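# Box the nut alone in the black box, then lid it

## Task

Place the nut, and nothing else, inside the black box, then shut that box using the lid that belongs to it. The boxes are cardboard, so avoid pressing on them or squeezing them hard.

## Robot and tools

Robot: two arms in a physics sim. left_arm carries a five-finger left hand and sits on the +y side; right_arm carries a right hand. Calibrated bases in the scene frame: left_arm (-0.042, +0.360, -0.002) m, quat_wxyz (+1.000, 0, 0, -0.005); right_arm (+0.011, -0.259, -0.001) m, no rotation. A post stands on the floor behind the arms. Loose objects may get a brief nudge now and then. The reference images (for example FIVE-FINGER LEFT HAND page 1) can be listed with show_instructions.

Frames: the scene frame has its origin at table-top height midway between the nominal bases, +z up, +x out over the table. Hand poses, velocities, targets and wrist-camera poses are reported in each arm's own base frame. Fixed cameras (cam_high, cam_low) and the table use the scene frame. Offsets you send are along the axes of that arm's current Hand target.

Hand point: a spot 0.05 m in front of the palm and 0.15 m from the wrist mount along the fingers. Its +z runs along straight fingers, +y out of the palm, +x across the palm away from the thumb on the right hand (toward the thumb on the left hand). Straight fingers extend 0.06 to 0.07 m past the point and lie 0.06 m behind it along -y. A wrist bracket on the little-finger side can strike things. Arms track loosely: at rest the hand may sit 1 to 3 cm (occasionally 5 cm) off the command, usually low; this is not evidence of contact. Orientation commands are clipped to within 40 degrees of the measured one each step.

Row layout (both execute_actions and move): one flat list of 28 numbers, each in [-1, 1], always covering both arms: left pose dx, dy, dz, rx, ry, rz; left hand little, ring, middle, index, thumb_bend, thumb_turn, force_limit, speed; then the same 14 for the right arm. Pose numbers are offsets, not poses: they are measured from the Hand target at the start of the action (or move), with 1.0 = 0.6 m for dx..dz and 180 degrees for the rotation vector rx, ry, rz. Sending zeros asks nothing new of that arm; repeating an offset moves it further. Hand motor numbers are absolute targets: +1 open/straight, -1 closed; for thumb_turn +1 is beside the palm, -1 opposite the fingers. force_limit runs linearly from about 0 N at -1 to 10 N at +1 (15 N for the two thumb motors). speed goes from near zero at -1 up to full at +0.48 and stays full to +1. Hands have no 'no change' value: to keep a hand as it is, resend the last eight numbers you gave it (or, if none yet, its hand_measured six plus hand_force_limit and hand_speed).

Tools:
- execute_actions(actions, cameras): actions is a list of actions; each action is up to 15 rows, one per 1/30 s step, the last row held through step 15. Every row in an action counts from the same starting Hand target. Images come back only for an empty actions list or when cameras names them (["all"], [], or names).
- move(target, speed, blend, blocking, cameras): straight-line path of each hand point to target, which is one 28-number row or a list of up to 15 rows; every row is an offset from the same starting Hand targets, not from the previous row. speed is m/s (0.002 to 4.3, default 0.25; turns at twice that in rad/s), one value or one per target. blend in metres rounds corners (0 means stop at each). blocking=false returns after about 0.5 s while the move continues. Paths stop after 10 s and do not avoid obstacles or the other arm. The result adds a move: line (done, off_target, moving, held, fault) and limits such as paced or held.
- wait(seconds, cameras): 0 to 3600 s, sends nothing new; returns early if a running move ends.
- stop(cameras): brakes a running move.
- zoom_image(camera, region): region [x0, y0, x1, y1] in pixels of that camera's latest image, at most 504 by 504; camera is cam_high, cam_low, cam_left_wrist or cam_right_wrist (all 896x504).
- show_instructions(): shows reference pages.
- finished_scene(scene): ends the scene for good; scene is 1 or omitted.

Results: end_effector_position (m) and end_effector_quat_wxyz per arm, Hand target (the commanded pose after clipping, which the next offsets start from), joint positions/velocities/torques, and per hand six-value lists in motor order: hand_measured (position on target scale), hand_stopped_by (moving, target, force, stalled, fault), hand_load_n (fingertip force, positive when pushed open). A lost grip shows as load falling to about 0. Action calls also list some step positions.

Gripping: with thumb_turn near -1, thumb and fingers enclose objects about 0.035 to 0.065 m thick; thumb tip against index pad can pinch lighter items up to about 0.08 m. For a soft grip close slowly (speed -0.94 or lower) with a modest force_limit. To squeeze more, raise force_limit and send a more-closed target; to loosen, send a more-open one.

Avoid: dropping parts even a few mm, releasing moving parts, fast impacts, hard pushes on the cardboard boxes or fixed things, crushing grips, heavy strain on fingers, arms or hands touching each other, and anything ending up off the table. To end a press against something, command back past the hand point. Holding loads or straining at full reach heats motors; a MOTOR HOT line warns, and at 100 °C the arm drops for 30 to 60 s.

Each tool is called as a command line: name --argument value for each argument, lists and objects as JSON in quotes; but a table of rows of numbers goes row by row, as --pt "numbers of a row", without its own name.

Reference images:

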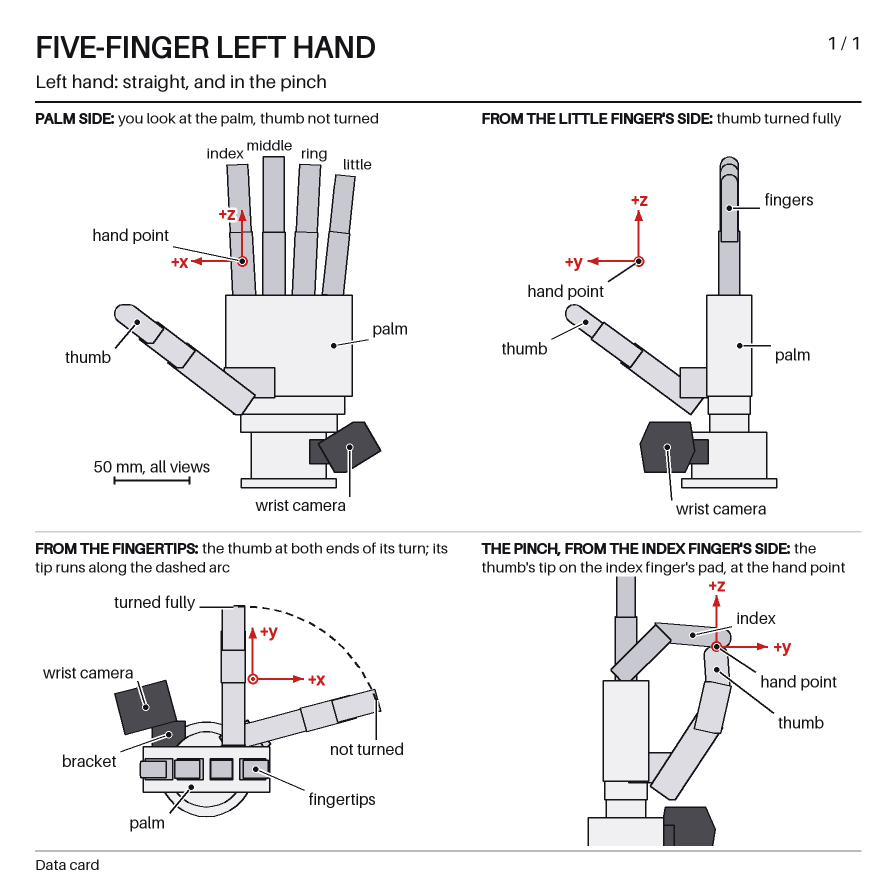

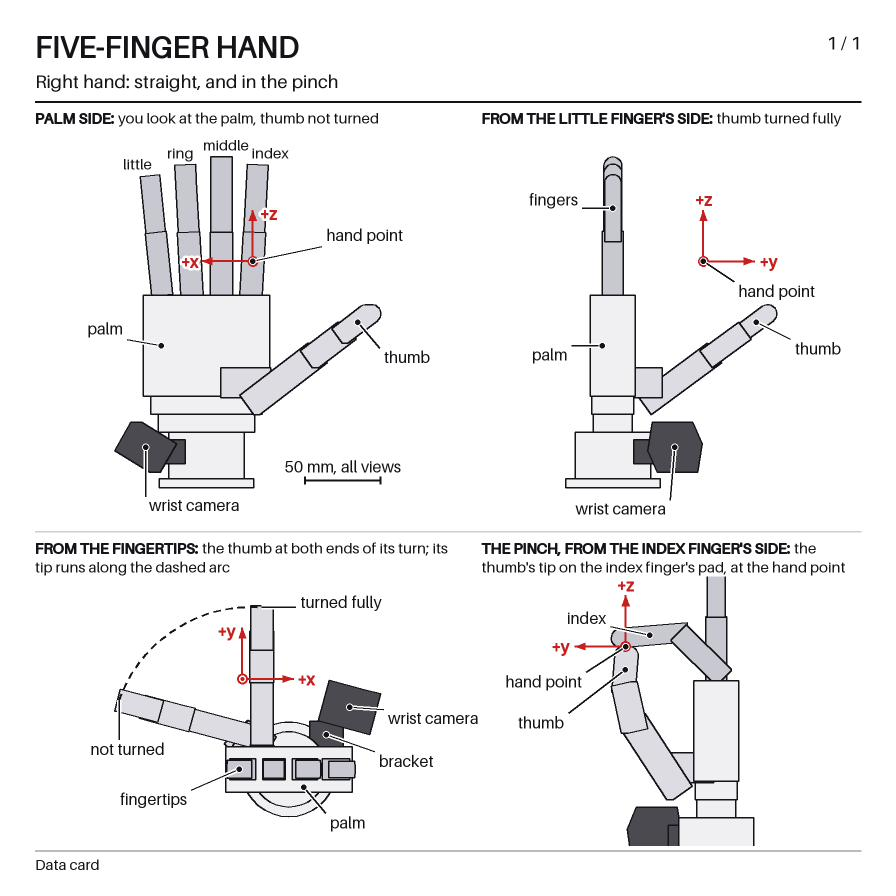

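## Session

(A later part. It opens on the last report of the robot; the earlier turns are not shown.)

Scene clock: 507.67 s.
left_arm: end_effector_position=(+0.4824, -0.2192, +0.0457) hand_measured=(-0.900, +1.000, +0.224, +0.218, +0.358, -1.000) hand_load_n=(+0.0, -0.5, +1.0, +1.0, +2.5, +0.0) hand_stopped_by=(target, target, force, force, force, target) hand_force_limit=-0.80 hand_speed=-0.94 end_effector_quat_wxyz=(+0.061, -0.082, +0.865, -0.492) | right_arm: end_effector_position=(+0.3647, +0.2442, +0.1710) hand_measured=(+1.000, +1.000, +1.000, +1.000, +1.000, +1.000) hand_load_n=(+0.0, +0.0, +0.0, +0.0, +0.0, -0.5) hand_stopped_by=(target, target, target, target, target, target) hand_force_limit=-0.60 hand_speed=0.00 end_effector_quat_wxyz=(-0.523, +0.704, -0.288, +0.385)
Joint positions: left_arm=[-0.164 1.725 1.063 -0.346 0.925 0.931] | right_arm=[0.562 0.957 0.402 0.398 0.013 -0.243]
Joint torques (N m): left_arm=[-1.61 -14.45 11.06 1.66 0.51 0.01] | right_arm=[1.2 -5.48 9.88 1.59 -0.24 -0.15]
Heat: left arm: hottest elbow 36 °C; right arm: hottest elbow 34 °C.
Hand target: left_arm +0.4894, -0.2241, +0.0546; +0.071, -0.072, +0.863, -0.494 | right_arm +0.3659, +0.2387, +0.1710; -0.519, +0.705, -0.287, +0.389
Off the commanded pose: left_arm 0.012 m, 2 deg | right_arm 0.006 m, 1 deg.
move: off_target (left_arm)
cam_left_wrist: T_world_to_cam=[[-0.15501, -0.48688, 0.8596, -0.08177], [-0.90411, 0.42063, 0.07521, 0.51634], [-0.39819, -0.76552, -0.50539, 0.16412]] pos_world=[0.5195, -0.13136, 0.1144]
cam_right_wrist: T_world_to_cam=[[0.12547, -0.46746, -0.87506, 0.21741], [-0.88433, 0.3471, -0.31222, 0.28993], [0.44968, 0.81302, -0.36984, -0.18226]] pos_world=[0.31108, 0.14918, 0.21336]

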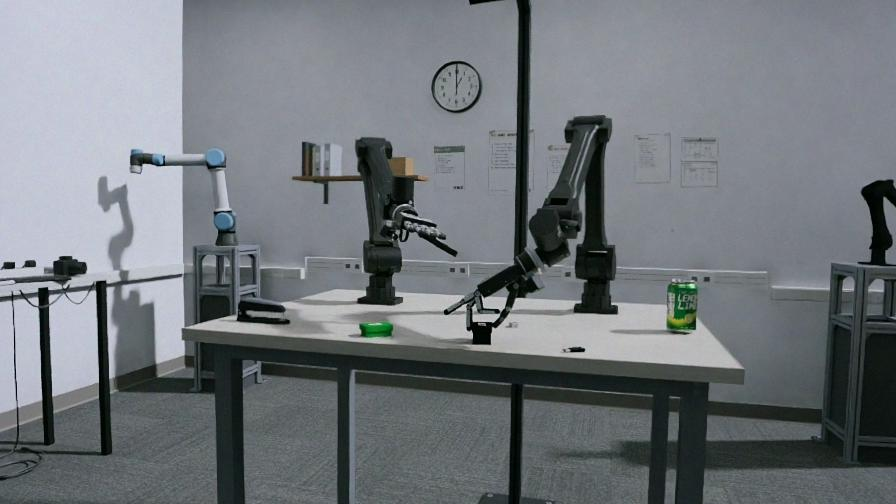

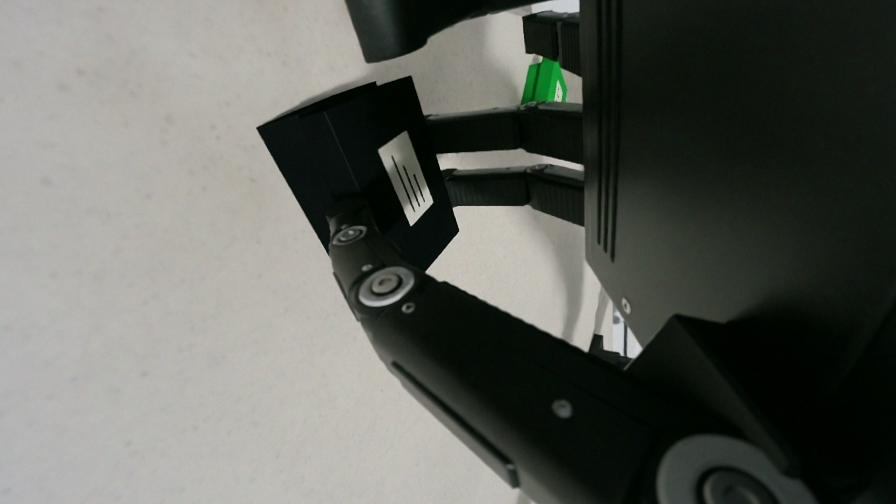

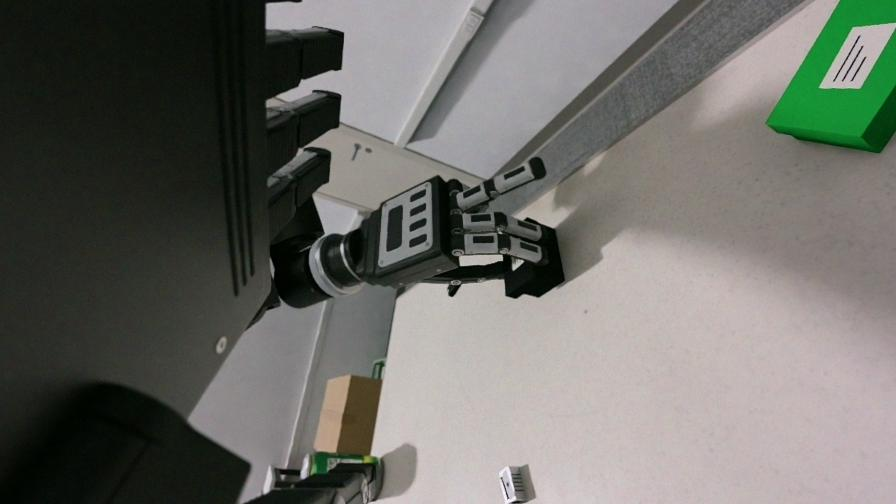

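move --pt "-0.0057 -0.0003 0.0005 0 0 0 -0.9 1 0.2 0.2 0.1 -1 -0.8 -0.94 0 0 0 0 0 0 1 1 1 1 1 1 -0.6 0.0" --speed 0.02

Scene clock: 517.53 s.
left_arm: end_effector_position=(+0.4824, -0.2192, +0.0457) hand_measured=(-0.900, +1.000, +0.224, +0.218, +0.358, -1.000) hand_load_n=(+0.0, +0.0, +1.0, +1.5, +2.0, +0.0) hand_stopped_by=(target, target, force, force, force, target) hand_force_limit=-0.80 hand_speed=-0.94 end_effector_quat_wxyz=(+0.061, -0.082, +0.865, -0.492) | right_arm: end_effector_position=(+0.3647, +0.2442, +0.1710) hand_measured=(+1.000, +1.000, +1.000, +1.000, +1.000, +1.000) hand_load_n=(+0.0, -0.5, +0.0, +0.0, +0.0, +0.0) hand_stopped_by=(target, target, target, target, target, target) hand_force_limit=-0.60 hand_speed=0.00 end_effector_quat_wxyz=(-0.523, +0.704, -0.288, +0.385)
Joint positions: left_arm=[-0.164 1.725 1.063 -0.346 0.925 0.931] | right_arm=[0.562 0.957 0.402 0.398 0.013 -0.243]
Joint torques (N m): left_arm=[-1.38 -13.8 12.03 1.46 0.54 0.04] | right_arm=[1.08 -5.48 9.88 1.61 -0.24 -0.14]
Heat: left arm: hottest elbow 35 °C; right arm: hottest elbow 34 °C.
Hand target: left_arm +0.4929, -0.2237, +0.0547; +0.071, -0.072, +0.863, -0.494 | right_arm +0.3659, +0.2387, +0.1710; -0.519, +0.705, -0.287, +0.389
Off the commanded pose: left_arm 0.015 m, 2 deg | right_arm 0.006 m, 1 deg.
move: off_target (left_arm)

move --pt "0.0025 -0.0273 -0.0203 0 0 0 -0.9 1 0.2 0.2 0.1 -1 -0.8 -0.94 0 0 0 0 0 0 1 1 1 1 1 1 -0.6 0.0" --pt "-0.0075 0.0077 0.0082 0 0 0 -0.9 1 0.2 0.2 0.1 -1 -0.8 -0.94 0 0 0 0 0 0 1 1 1 1 1 1 -0.6 0.0" --speed 0.04 --cameras '["cam_low","cam_left_wrist","cam_right_wrist"]'

zoom_image --camera "cam_low" --region '[462, 305, 502, 350]'

zoom_image --camera "cam_left_wrist" --region '[240, 60, 400, 220]'

zoom_image --camera "cam_right_wrist" --region '[490, 215, 570, 305]'

Scene clock: 527.30 s.
left_arm: end_effector_position=(+0.4813, -0.2190, +0.0447) hand_measured=(-0.900, +1.000, +0.224, +0.218, +0.358, -1.000) hand_load_n=(+0.0, +0.0, +1.0, +1.0, +2.5, +0.0) hand_stopped_by=(target, target, force, force, force, target) hand_force_limit=-0.80 hand_speed=-0.94 end_effector_quat_wxyz=(+0.059, -0.084, +0.865, -0.491) | right_arm: end_effector_position=(+0.3647, +0.2442, +0.1710) hand_measured=(+1.000, +1.000, +1.000, +1.000, +1.000, +1.000) hand_load_n=(+0.5, +0.0, +0.0, -0.5, +0.0, +0.0) hand_stopped_by=(target, target, target, target, target, target) hand_force_limit=-0.60 hand_speed=0.00 end_effector_quat_wxyz=(-0.523, +0.704, -0.288, +0.385)
Joint positions: left_arm=[-0.164 1.726 1.063 -0.351 0.926 0.931] | right_arm=[0.562 0.957 0.402 0.398 0.013 -0.243]
Joint torques (N m): left_arm=[-1.38 -12.1 12.81 2.11 0.53 0.04] | right_arm=[1.14 -5.6 9.88 1.61 -0.24 -0.14]
Heat: left arm: hottest elbow 35 °C; right arm: hottest elbow 34 °C.
Hand target: left_arm +0.4980, -0.2247, +0.0484; +0.071, -0.072, +0.863, -0.494 | right_arm +0.3659, +0.2387, +0.1710; -0.519, +0.705, -0.287, +0.389
Off the commanded pose: left_arm 0.018 m, 2 deg | right_arm 0.006 m, 1 deg.
move: off_target (left_arm)
cam_left_wrist: T_world_to_cam=[[-0.1499, -0.4875, 0.86016, -0.08364], [-0.90354, 0.42077, 0.08102, 0.51487], [-0.40143, -0.76504, -0.50355, 0.16477]] pos_world=[0.51882, -0.13137, 0.1132]
cam_right_wrist: T_world_to_cam=[[0.12547, -0.46746, -0.87506, 0.21741], [-0.88433, 0.3471, -0.31222, 0.28993], [0.44968, 0.81302, -0.36984, -0.18226]] pos_world=[0.31108, 0.14918, 0.21336]

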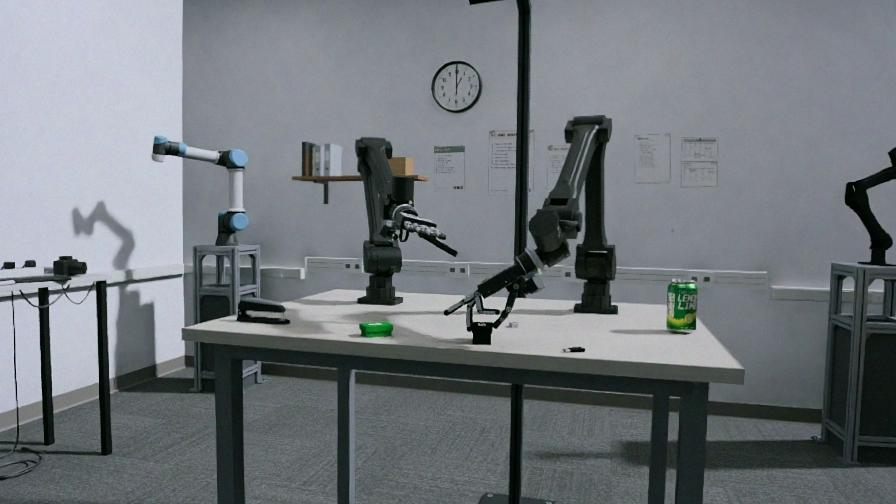

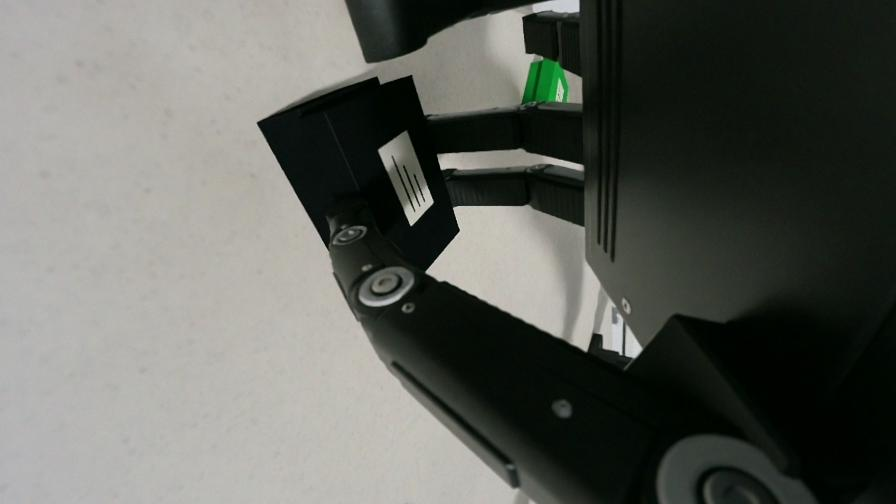

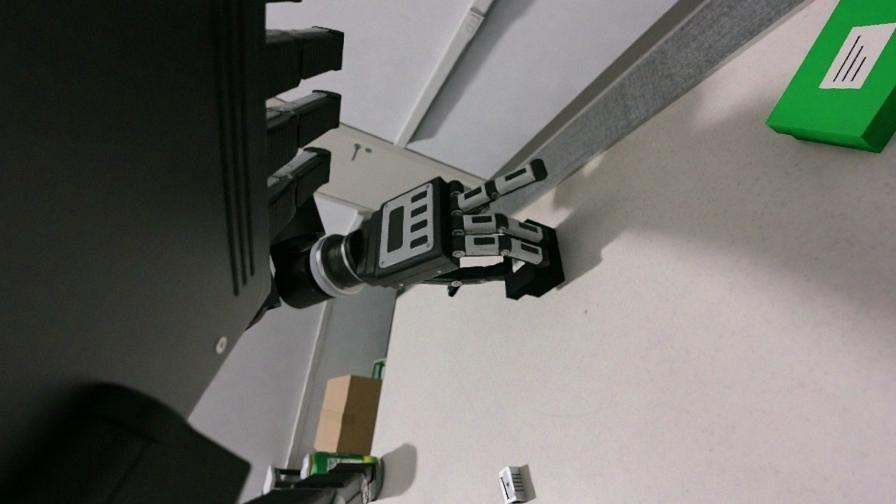

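Scaled by 11.200 from the camera's image (finer frame: 1280x720).

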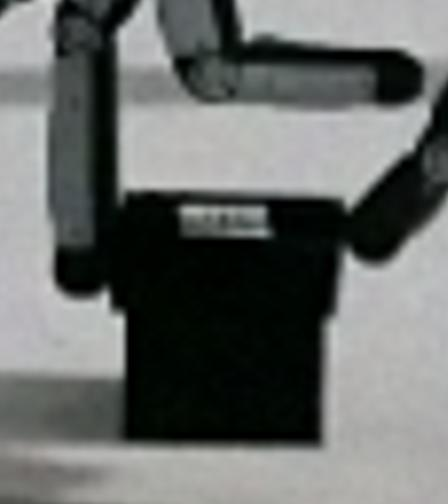

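Scaled by 3.150 from the camera's image (finer frame: 1280x720).

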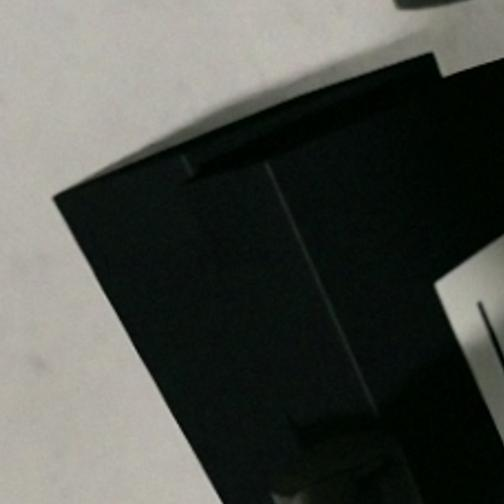

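Scaled by 5.600 from the camera's image (finer frame: 1280x720).

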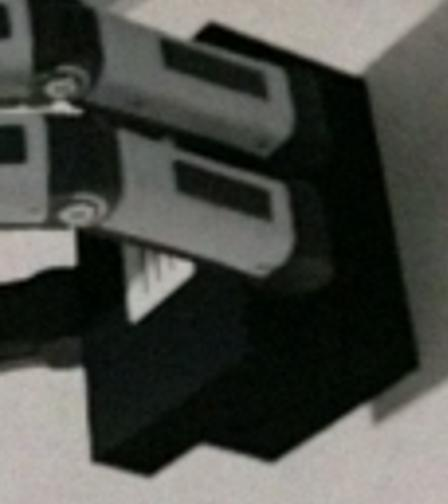

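move --pt "-0.0091 -0.005 -0.0013 0 0 0 -0.9 1 0.2 0.2 0.1 -1 -0.8 -0.94 0 0 0 0 0 0 1 1 1 1 1 1 -0.6 0.0" --speed 0.02

Scene clock: 531.97 s.
left_arm: end_effector_position=(+0.4882, -0.2202, +0.0494) hand_measured=(-0.900, +1.000, +0.224, +0.218, +0.358, -1.000) hand_load_n=(+0.0, +0.0, +1.0, +1.5, +2.0, +0.0) hand_stopped_by=(target, target, force, force, force, target) hand_force_limit=-0.80 hand_speed=-0.94 end_effector_quat_wxyz=(+0.064, -0.080, +0.864, -0.493) | right_arm: end_effector_position=(+0.3647, +0.2442, +0.1710) hand_measured=(+1.000, +1.000, +1.000, +1.000, +1.000, +1.000) hand_load_n=(+0.0, +0.0, +0.0, +0.0, +0.0, +0.0) hand_stopped_by=(target, target, target, target, target, target) hand_force_limit=-0.60 hand_speed=0.00 end_effector_quat_wxyz=(-0.523, +0.704, -0.288, +0.385)
Joint positions: left_arm=[-0.164 1.728 1.079 -0.351 0.926 0.931] | right_arm=[0.562 0.957 0.402 0.398 0.013 -0.243]
Joint torques (N m): left_arm=[-1.26 -11.81 13.31 1.54 0.56 0.07] | right_arm=[1.2 -5.48 9.89 1.61 -0.24 -0.14]
Heat: left arm: hottest elbow 35 °C; right arm: hottest elbow 34 °C.
Hand target: left_arm +0.5034, -0.2245, +0.0517; +0.071, -0.072, +0.863, -0.494 | right_arm +0.3659, +0.2387, +0.1710; -0.519, +0.705, -0.287, +0.389
Off the commanded pose: left_arm 0.016 m, 1 deg | right_arm 0.006 m, 1 deg.
move: off_target (left_arm)

move --pt "0.0043 -0.0968 -0.0603 0 0 0 -0.9 1 0.2 0.2 0.1 -1 -0.8 -0.94 0 0 0 0 0 0 1 1 1 1 1 1 -0.6 0.0" --pt "0.0095 -0.0107 -0.0103 0 0 0 -0.9 1 0.2 0.2 0.1 -1 -0.8 -0.94 0 0 0 0 0 0 1 1 1 1 1 1 -0.6 0.0" --speed '[0.08, 0.04]' --cameras '["cam_low","cam_left_wrist","cam_right_wrist"]'

zoom_image --camera "cam_left_wrist" --region '[220, 50, 400, 230]'

Scene clock: 546.93 s.
left_arm: end_effector_position=(+0.4969, -0.2216, +0.0712) hand_measured=(-0.900, +1.000, +0.224, +0.218, +0.358, -1.000) hand_load_n=(+0.0, -0.5, +1.0, +1.0, +2.0, +0.0) hand_stopped_by=(target, target, force, force, force, target) hand_force_limit=-0.80 hand_speed=-0.94 end_effector_quat_wxyz=(+0.074, -0.075, +0.862, -0.495) | right_arm: end_effector_position=(+0.3647, +0.2442, +0.1710) hand_measured=(+1.000, +1.000, +1.000, +1.000, +1.000, +1.000) hand_load_n=(+0.0, +0.0, +0.0, +0.0, +0.0, +0.0) hand_stopped_by=(target, target, target, target, target, target) hand_force_limit=-0.60 hand_speed=0.00 end_effector_quat_wxyz=(-0.523, +0.704, -0.288, +0.385)
Joint positions: left_arm=[-0.164 1.705 1.111 -0.383 0.926 0.931] | right_arm=[0.562 0.957 0.402 0.398 0.013 -0.243]
Joint torques (N m): left_arm=[-1.26 -12.16 9.78 2.06 0.55 0.07] | right_arm=[1.2 -5.42 9.89 1.62 -0.24 -0.15]
Heat: left arm: hottest elbow 35 °C; right arm: hottest elbow 34 °C.
Hand target: left_arm +0.4970, -0.2236, +0.0602; +0.072, -0.072, +0.863, -0.494 | right_arm +0.3659, +0.2387, +0.1710; -0.519, +0.705, -0.287, +0.389
Off the commanded pose: left_arm 0.011 m, 1 deg | right_arm 0.006 m, 1 deg.
move: off_target (left_arm)
cam_left_wrist: T_world_to_cam=[[-0.18186, -0.4822, 0.85698, -0.0881], [-0.90588, 0.42116, 0.04474, 0.53179], [-0.3825, -0.76818, -0.51341, 0.17314]] pos_world=[0.53194, -0.13345, 0.1406]
cam_right_wrist: T_world_to_cam=[[0.12547, -0.46746, -0.87506, 0.21741], [-0.88433, 0.3471, -0.31222, 0.28993], [0.44968, 0.81302, -0.36984, -0.18226]] pos_world=[0.31108, 0.14918, 0.21336]

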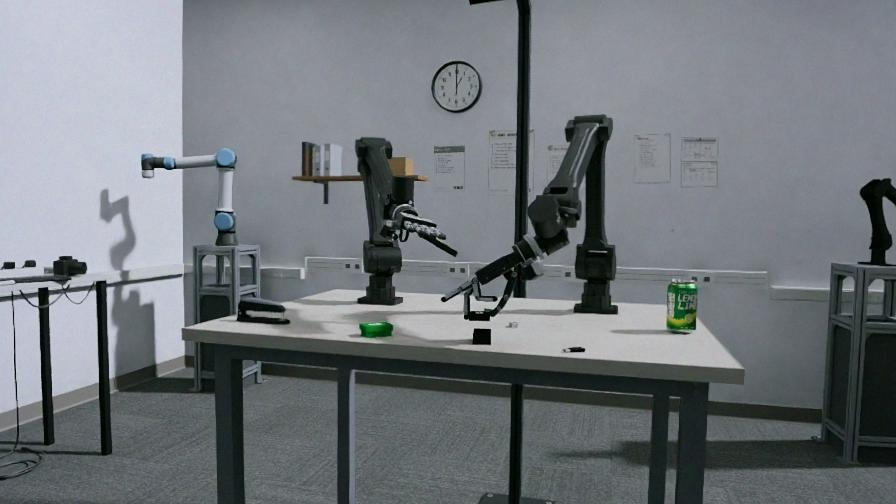

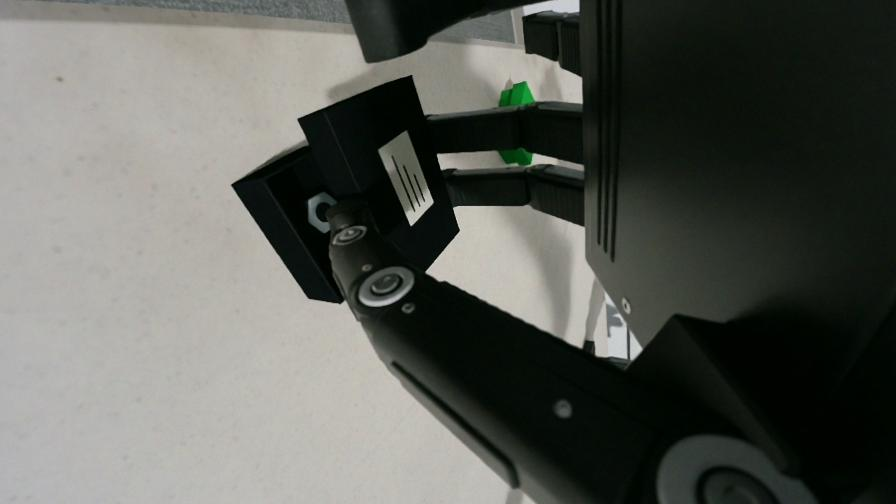

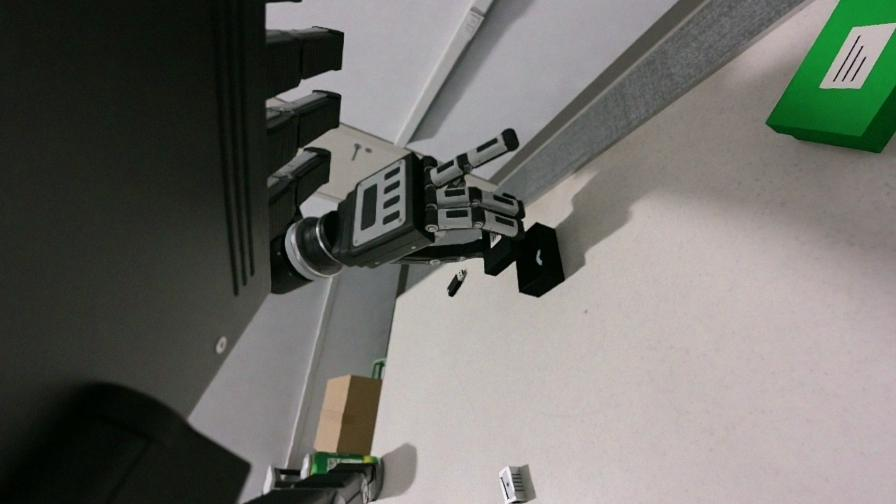

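Scaled by 2.800 from the camera's image (finer frame: 1280x720).

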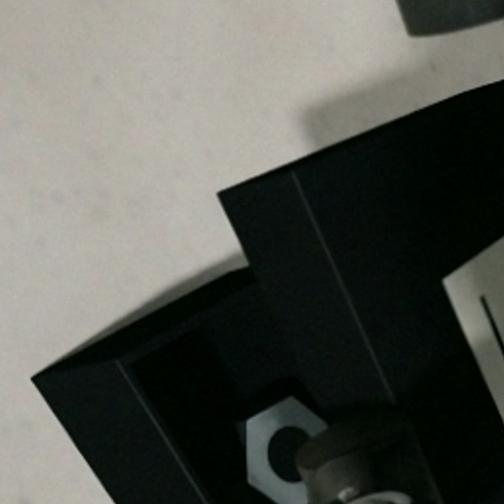

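move --pt "0.0205 0.0308 0.0083 -0.0004 -0.0072 -0.0136 -0.9 1 0.2 0.2 0.1 -1 -0.8 -0.94 0 0 0 0 0 0 1 1 1 1 1 1 -0.6 0.0" --speed '[0.03]' --cameras '["cam_low","cam_left_wrist","cam_right_wrist"]'

zoom_image --camera "cam_low" --region '[462, 305, 502, 350]'

zoom_image --camera "cam_left_wrist" --region '[240, 60, 400, 220]'

zoom_image --camera "cam_right_wrist" --region '[490, 215, 570, 305]'

Scene clock: 557.90 s.
left_arm: end_effector_position=(+0.4859, -0.2197, +0.0517) hand_measured=(-0.900, +1.000, +0.224, +0.218, +0.358, -1.000) hand_load_n=(+0.0, +0.0, +1.0, +1.5, +2.0, +0.0) hand_stopped_by=(target, target, force, force, force, target) hand_force_limit=-0.80 hand_speed=-0.94 end_effector_quat_wxyz=(+0.078, -0.088, +0.861, -0.496) | right_arm: end_effector_position=(+0.3647, +0.2442, +0.1710) hand_measured=(+1.000, +1.000, +1.000, +1.000, +1.000, +1.000) hand_load_n=(+0.0, +0.0, +0.0, +0.0, +0.0, -0.5) hand_stopped_by=(target, target, target, target, target, target) hand_force_limit=-0.60 hand_speed=0.00 end_effector_quat_wxyz=(-0.523, +0.704, -0.288, +0.385)
Joint positions: left_arm=[-0.164 1.705 1.043 -0.289 0.914 0.89] | right_arm=[0.562 0.957 0.402 0.398 0.013 -0.243]
Joint torques (N m): left_arm=[-1.08 -11.63 9.4 2.15 0.44 -0.12] | right_arm=[1.14 -5.42 9.89 1.61 -0.24 -0.15]
Heat: left arm: hottest elbow 36 °C; right arm: hottest elbow 34 °C.
Hand target: left_arm +0.4848, -0.2209, +0.0410; +0.071, -0.096, +0.861, -0.494 | right_arm +0.3659, +0.2387, +0.1710; -0.519, +0.705, -0.287, +0.389
Off the commanded pose: left_arm 0.011 m, 1 deg | right_arm 0.006 m, 1 deg.
move: off_target (left_arm)
cam_left_wrist: T_world_to_cam=[[-0.16201, -0.48373, 0.86009, -0.08254], [-0.91656, 0.39671, 0.05047, 0.52147], [-0.36562, -0.78014, -0.50764, 0.14916]] pos_world=[0.51911, -0.13044, 0.12039]
cam_right_wrist: T_world_to_cam=[[0.12547, -0.46746, -0.87506, 0.21741], [-0.88433, 0.3471, -0.31222, 0.28993], [0.44968, 0.81302, -0.36984, -0.18226]] pos_world=[0.31108, 0.14918, 0.21336]

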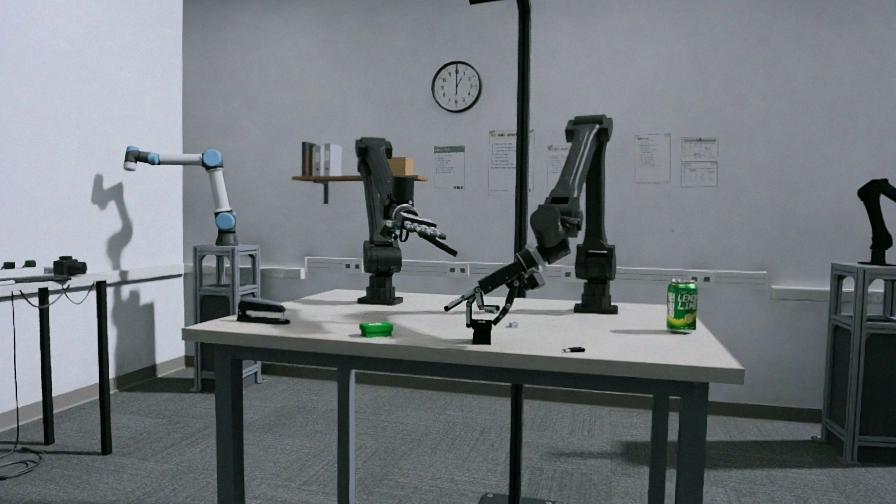

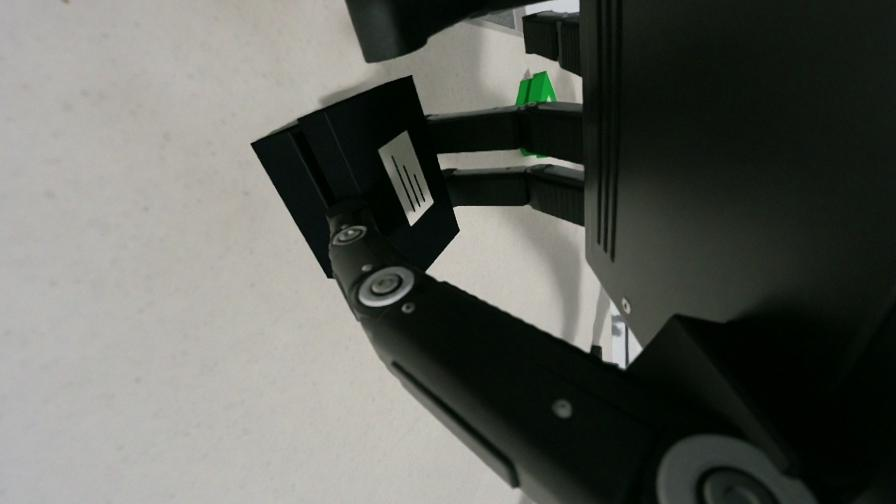

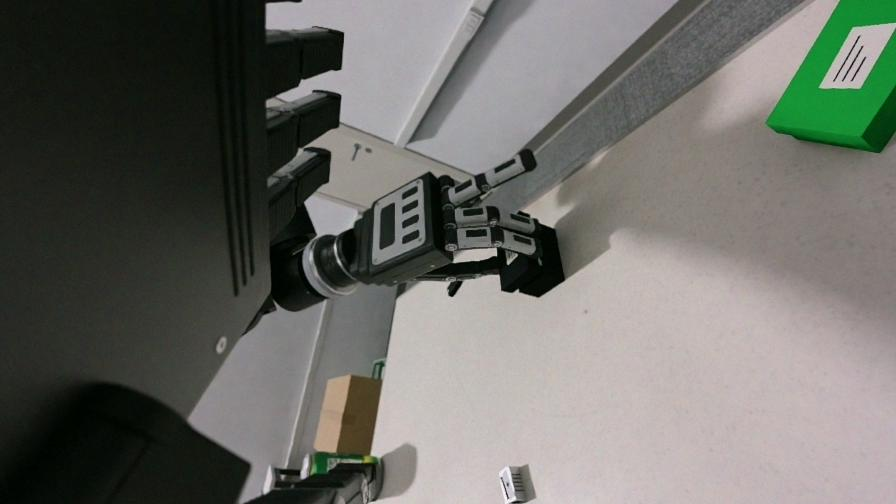

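Scaled by 11.200 from the camera's image (finer frame: 1280x720).

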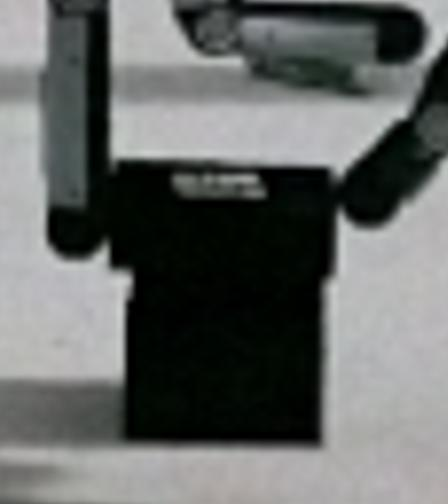

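Scaled by 3.150 from the camera's image (finer frame: 1280x720).

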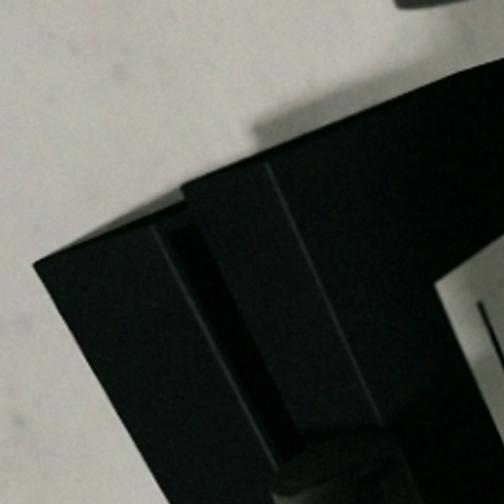

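Scaled by 5.600 from the camera's image (finer frame: 1280x720).

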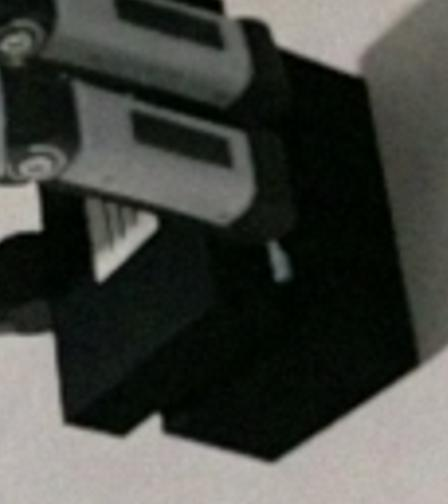

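move --pt "0.0002 0.0167 0.0078 0 0 -0.0055 -0.9 1 0.2 0.2 0.1 -1 -0.8 -0.94 0 0 0 0 0 0 1 1 1 1 1 1 -0.6 0.0" --speed '[0.02]' --cameras '["cam_low","cam_left_wrist","cam_right_wrist"]'

zoom_image --camera "cam_low" --region '[462, 305, 502, 350]'

zoom_image --camera "cam_left_wrist" --region '[240, 60, 400, 220]'

zoom_image --camera "cam_right_wrist" --region '[490, 215, 570, 305]'

Scene clock: 569.40 s.
left_arm: end_effector_position=(+0.4867, -0.2205, +0.0440) hand_measured=(-0.900, +1.000, +0.224, +0.218, +0.358, -1.000) hand_load_n=(+0.0, +0.0, +1.5, +1.0, +2.0, +0.0) hand_stopped_by=(target, target, force, force, force, target) hand_force_limit=-0.80 hand_speed=-0.94 end_effector_quat_wxyz=(+0.075, -0.094, +0.859, -0.497) | right_arm: end_effector_position=(+0.3647, +0.2442, +0.1710) hand_measured=(+1.000, +1.000, +1.000, +1.000, +1.000, +1.000) hand_load_n=(+0.0, +0.0, +0.0, +0.0, +0.0, -0.5) hand_stopped_by=(target, target, target, target, target, target) hand_force_limit=-0.60 hand_speed=0.00 end_effector_quat_wxyz=(-0.523, +0.704, -0.288, +0.385)
Joint positions: left_arm=[-0.164 1.721 1.038 -0.264 0.915 0.875] | right_arm=[0.562 0.957 0.402 0.398 0.013 -0.243]
Joint torques (N m): left_arm=[-0.79 -11.52 9.03 2.03 0.48 -0.11] | right_arm=[1.14 -5.54 9.89 1.61 -0.24 -0.14]
Heat: left arm: hottest elbow 36 °C; right arm: hottest elbow 34 °C.
Hand target: left_arm +0.4848, -0.2199, +0.0301; +0.066, -0.103, +0.860, -0.495 | right_arm +0.3659, +0.2387, +0.1710; -0.519, +0.705, -0.287, +0.389
Off the commanded pose: left_arm 0.014 m, 1 deg | right_arm 0.006 m, 1 deg.
move: off_target (left_arm)
cam_left_wrist: T_world_to_cam=[[-0.15067, -0.48087, 0.86375, -0.08135], [-0.91887, 0.3904, 0.05706, 0.52229], [-0.36465, -0.78508, -0.50068, 0.14304]] pos_world=[0.51982, -0.13073, 0.11208]
cam_right_wrist: T_world_to_cam=[[0.12547, -0.46746, -0.87506, 0.21741], [-0.88433, 0.3471, -0.31222, 0.28993], [0.44968, 0.81302, -0.36984, -0.18226]] pos_world=[0.31108, 0.14918, 0.21336]

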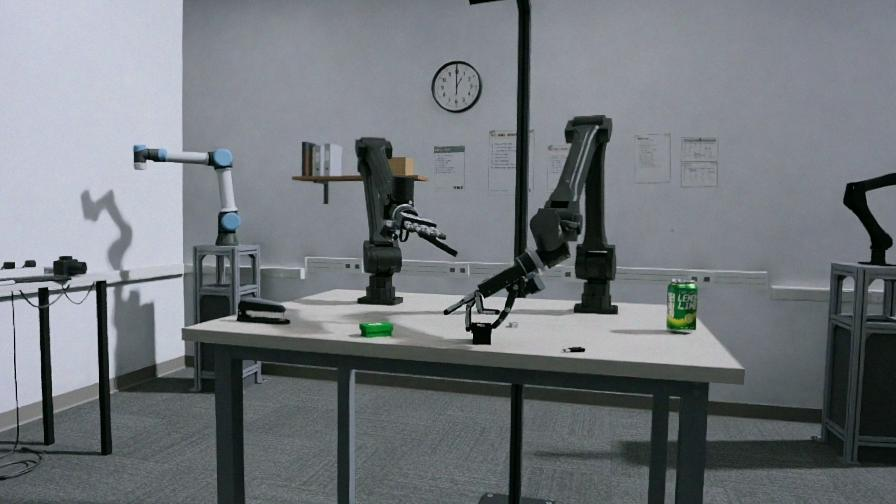

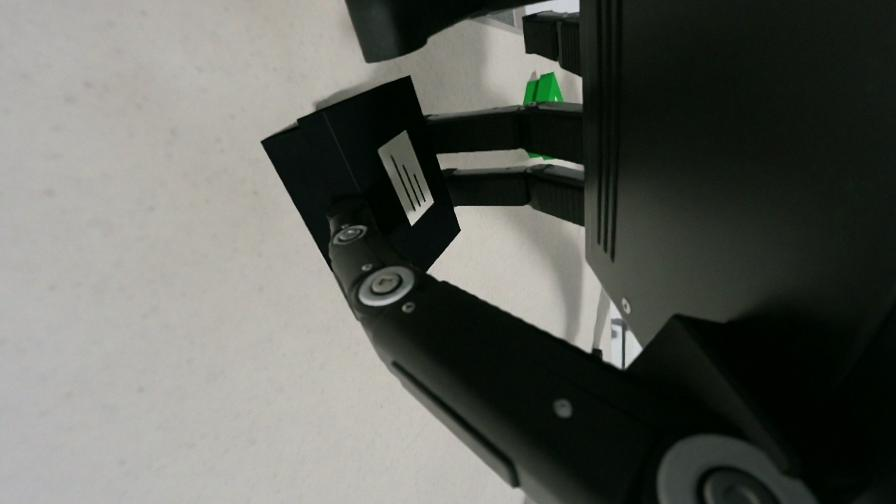

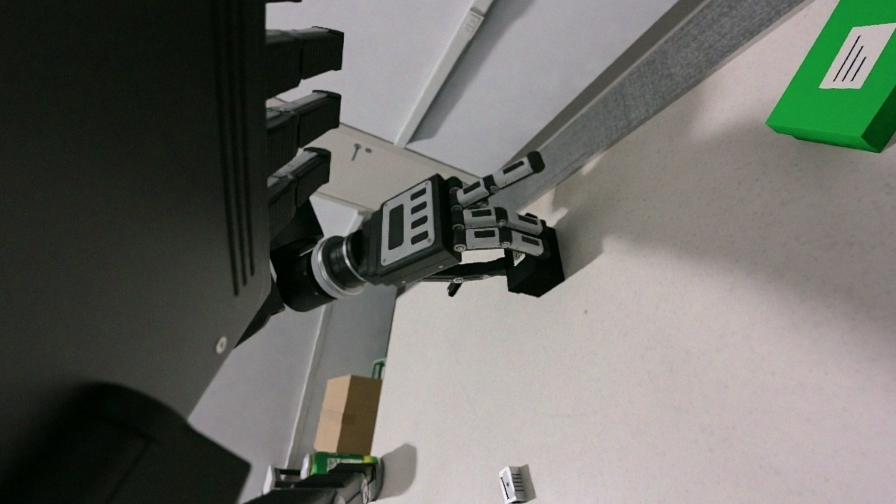

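Scaled by 11.200 from the camera's image (finer frame: 1280x720).

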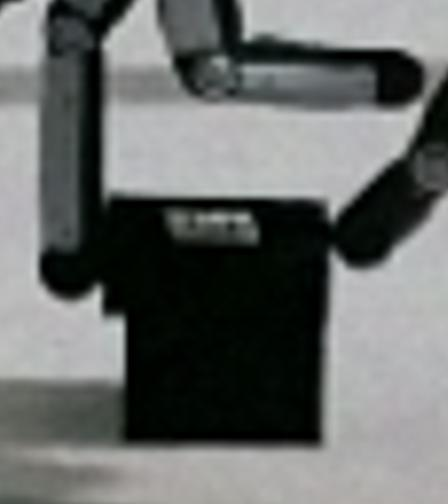

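Scaled by 3.150 from the camera's image (finer frame: 1280x720).

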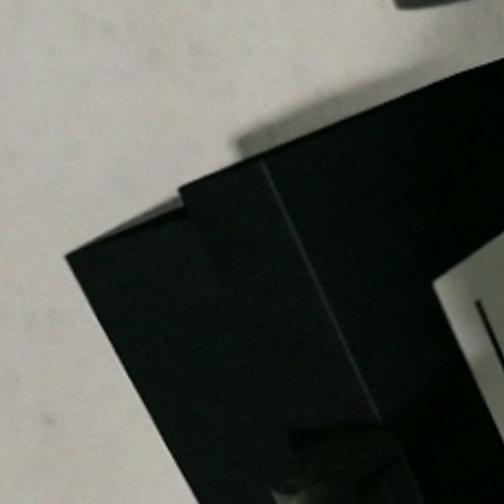

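Scaled by 5.600 from the camera's image (finer frame: 1280x720).

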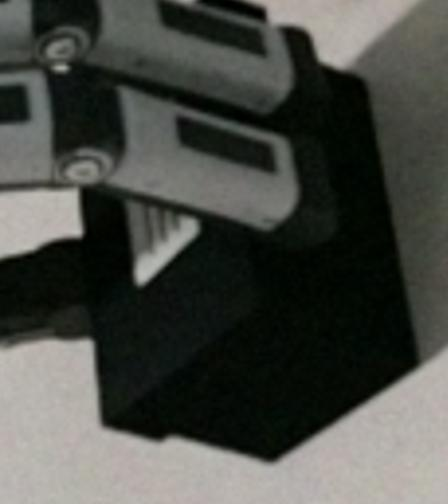

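move --pt "-0.0035 -0.0068 -0.0217 0 0 0 -0.9 1 0.2 0.2 0.1 -1 -0.8 -0.94 0 0 0 0 0 0 1 1 1 1 1 1 -0.6 0.0" --speed '[0.02]'

Scene clock: 582.43 s.
left_arm: end_effector_position=(+0.4843, -0.2163, +0.0438) hand_measured=(-0.900, +1.000, +0.224, +0.218, +0.358, -1.000) hand_load_n=(+0.0, +0.0, +2.0, +1.0, +2.0, +0.0) hand_stopped_by=(target, target, force, force, force, target) hand_force_limit=-0.80 hand_speed=-0.94 end_effector_quat_wxyz=(+0.068, -0.099, +0.859, -0.498) | right_arm: end_effector_position=(+0.3647, +0.2442, +0.1710) hand_measured=(+1.000, +1.000, +1.000, +1.000, +1.000, +1.000) hand_load_n=(+0.0, +0.0, +0.0, +0.0, +0.0, +0.0) hand_stopped_by=(target, target, target, target, target, target) hand_force_limit=-0.60 hand_speed=0.00 end_effector_quat_wxyz=(-0.523, +0.704, -0.288, +0.385)
Joint positions: left_arm=[-0.154 1.721 1.038 -0.282 0.925 0.877] | right_arm=[0.562 0.957 0.402 0.398 0.013 -0.243]
Joint torques (N m): left_arm=[-0.09 -13.16 9.74 1.02 0.52 0.1] | right_arm=[1.2 -5.48 9.91 1.61 -0.24 -0.15]
Heat: left arm: hottest elbow 35 °C; right arm: hottest elbow 34 °C.
Hand target: left_arm +0.4845, -0.2105, +0.0401; +0.066, -0.103, +0.860, -0.495 | right_arm +0.3659, +0.2387, +0.1710; -0.519, +0.705, -0.287, +0.389
Off the commanded pose: left_arm 0.007 m, 1 deg | right_arm 0.006 m, 1 deg.
move: done

wait --seconds 0.2 --cameras '["cam_low","cam_left_wrist","cam_right_wrist"]'

zoom_image --camera "cam_low" --region '[462, 305, 502, 350]'

zoom_image --camera "cam_left_wrist" --region '[240, 60, 400, 220]'

zoom_image --camera "cam_right_wrist" --region '[490, 215, 570, 305]'

Scene clock: 584.83 s.
left_arm: end_effector_position=(+0.4843, -0.2163, +0.0438) hand_measured=(-0.900, +1.000, +0.224, +0.218, +0.358, -1.000) hand_load_n=(+0.0, +0.0, +1.5, +1.0, +1.5, +0.0) hand_stopped_by=(target, target, force, force, force, target) hand_force_limit=-0.80 hand_speed=-0.94 end_effector_quat_wxyz=(+0.068, -0.099, +0.859, -0.498) | right_arm: end_effector_position=(+0.3647, +0.2442, +0.1710) hand_measured=(+1.000, +1.000, +1.000, +1.000, +1.000, +1.000) hand_load_n=(+0.0, +0.0, +0.0, +0.0, +0.0, +0.0) hand_stopped_by=(target, target, target, target, target, target) hand_force_limit=-0.60 hand_speed=0.00 end_effector_quat_wxyz=(-0.523, +0.704, -0.288, +0.385)
Joint positions: left_arm=[-0.154 1.721 1.038 -0.282 0.925 0.878] | right_arm=[0.562 0.957 0.402 0.398 0.013 -0.243]
Joint torques (N m): left_arm=[0.03 -13.22 9.74 1.02 0.51 0.11] | right_arm=[1.2 -5.54 9.88 1.62 -0.24 -0.15]
Heat: left arm: hottest elbow 35 °C; right arm: hottest elbow 34 °C.
Hand target: left_arm +0.4845, -0.2105, +0.0401; +0.066, -0.103, +0.860, -0.495 | right_arm +0.3659, +0.2387, +0.1710; -0.519, +0.705, -0.287, +0.389
Off the commanded pose: left_arm 0.007 m, 1 deg | right_arm 0.006 m, 1 deg.
wait: 0.20 s; at rest from the start
cam_left_wrist: T_world_to_cam=[[-0.13523, -0.47704, 0.86842, -0.08631], [-0.91879, 0.38843, 0.0703, 0.51732], [-0.37085, -0.78839, -0.49083, 0.14726]] pos_world=[0.51825, -0.12602, 0.11087]
cam_right_wrist: T_world_to_cam=[[0.12547, -0.46746, -0.87506, 0.21741], [-0.88433, 0.3471, -0.31222, 0.28993], [0.44968, 0.81302, -0.36984, -0.18226]] pos_world=[0.31108, 0.14918, 0.21336]

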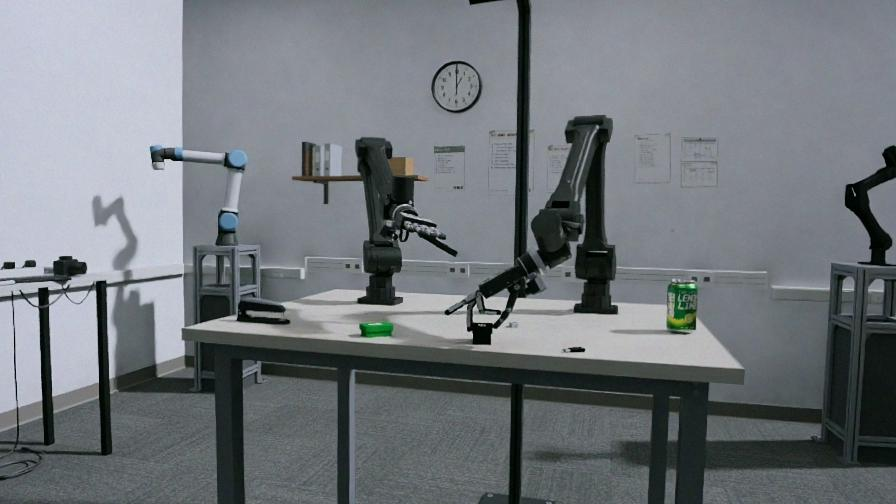

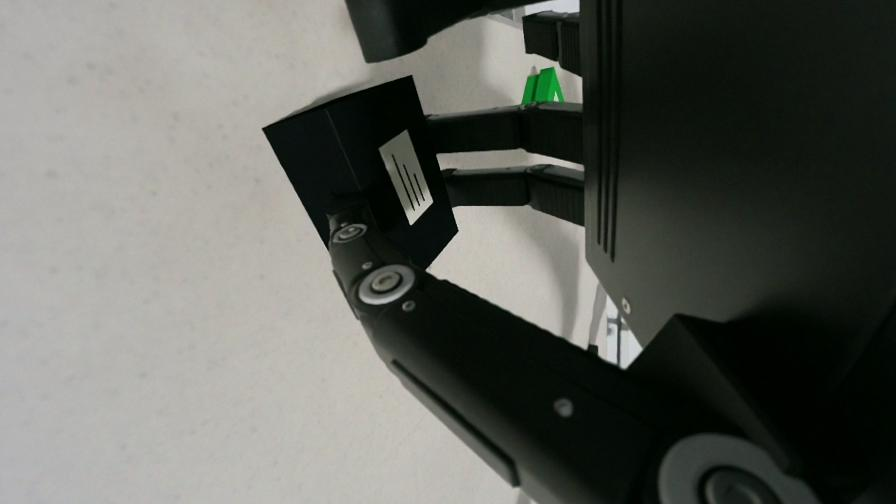

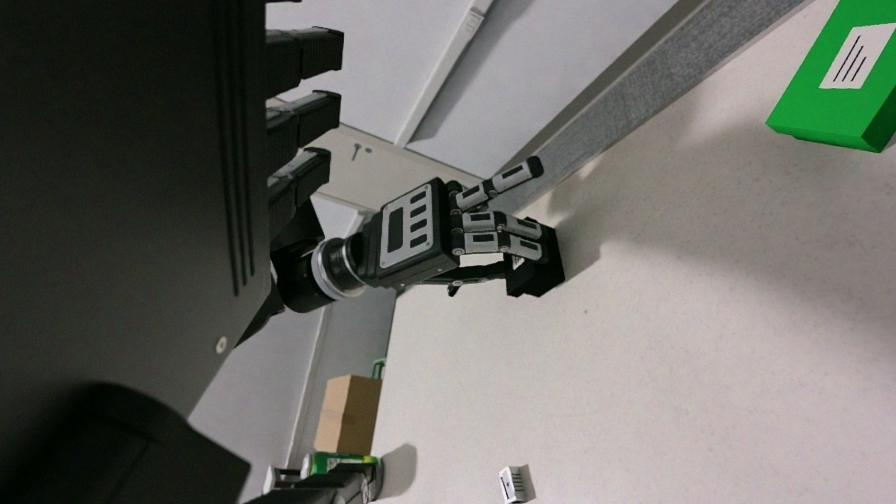

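Scaled by 11.200 from the camera's image (finer frame: 1280x720).

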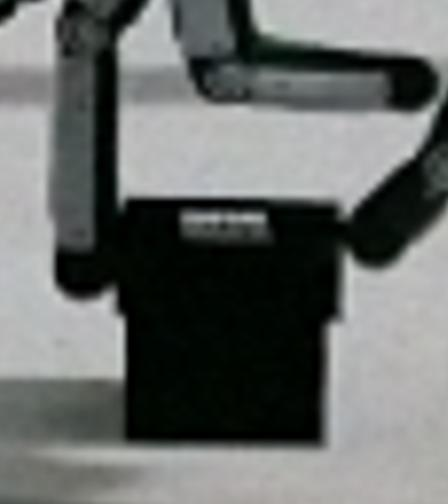

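Scaled by 3.150 from the camera's image (finer frame: 1280x720).

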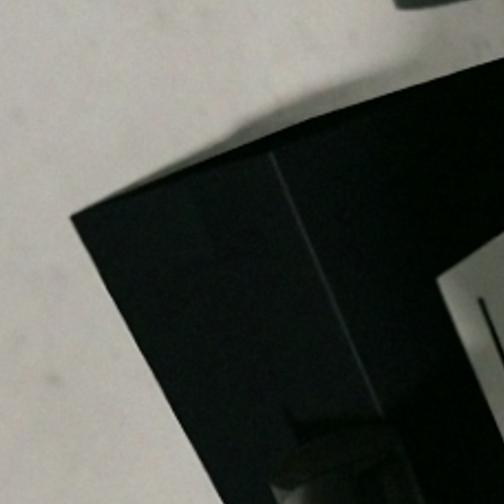

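Scaled by 5.600 from the camera's image (finer frame: 1280x720).

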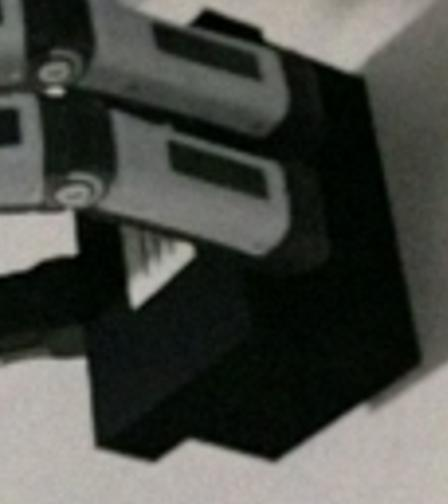

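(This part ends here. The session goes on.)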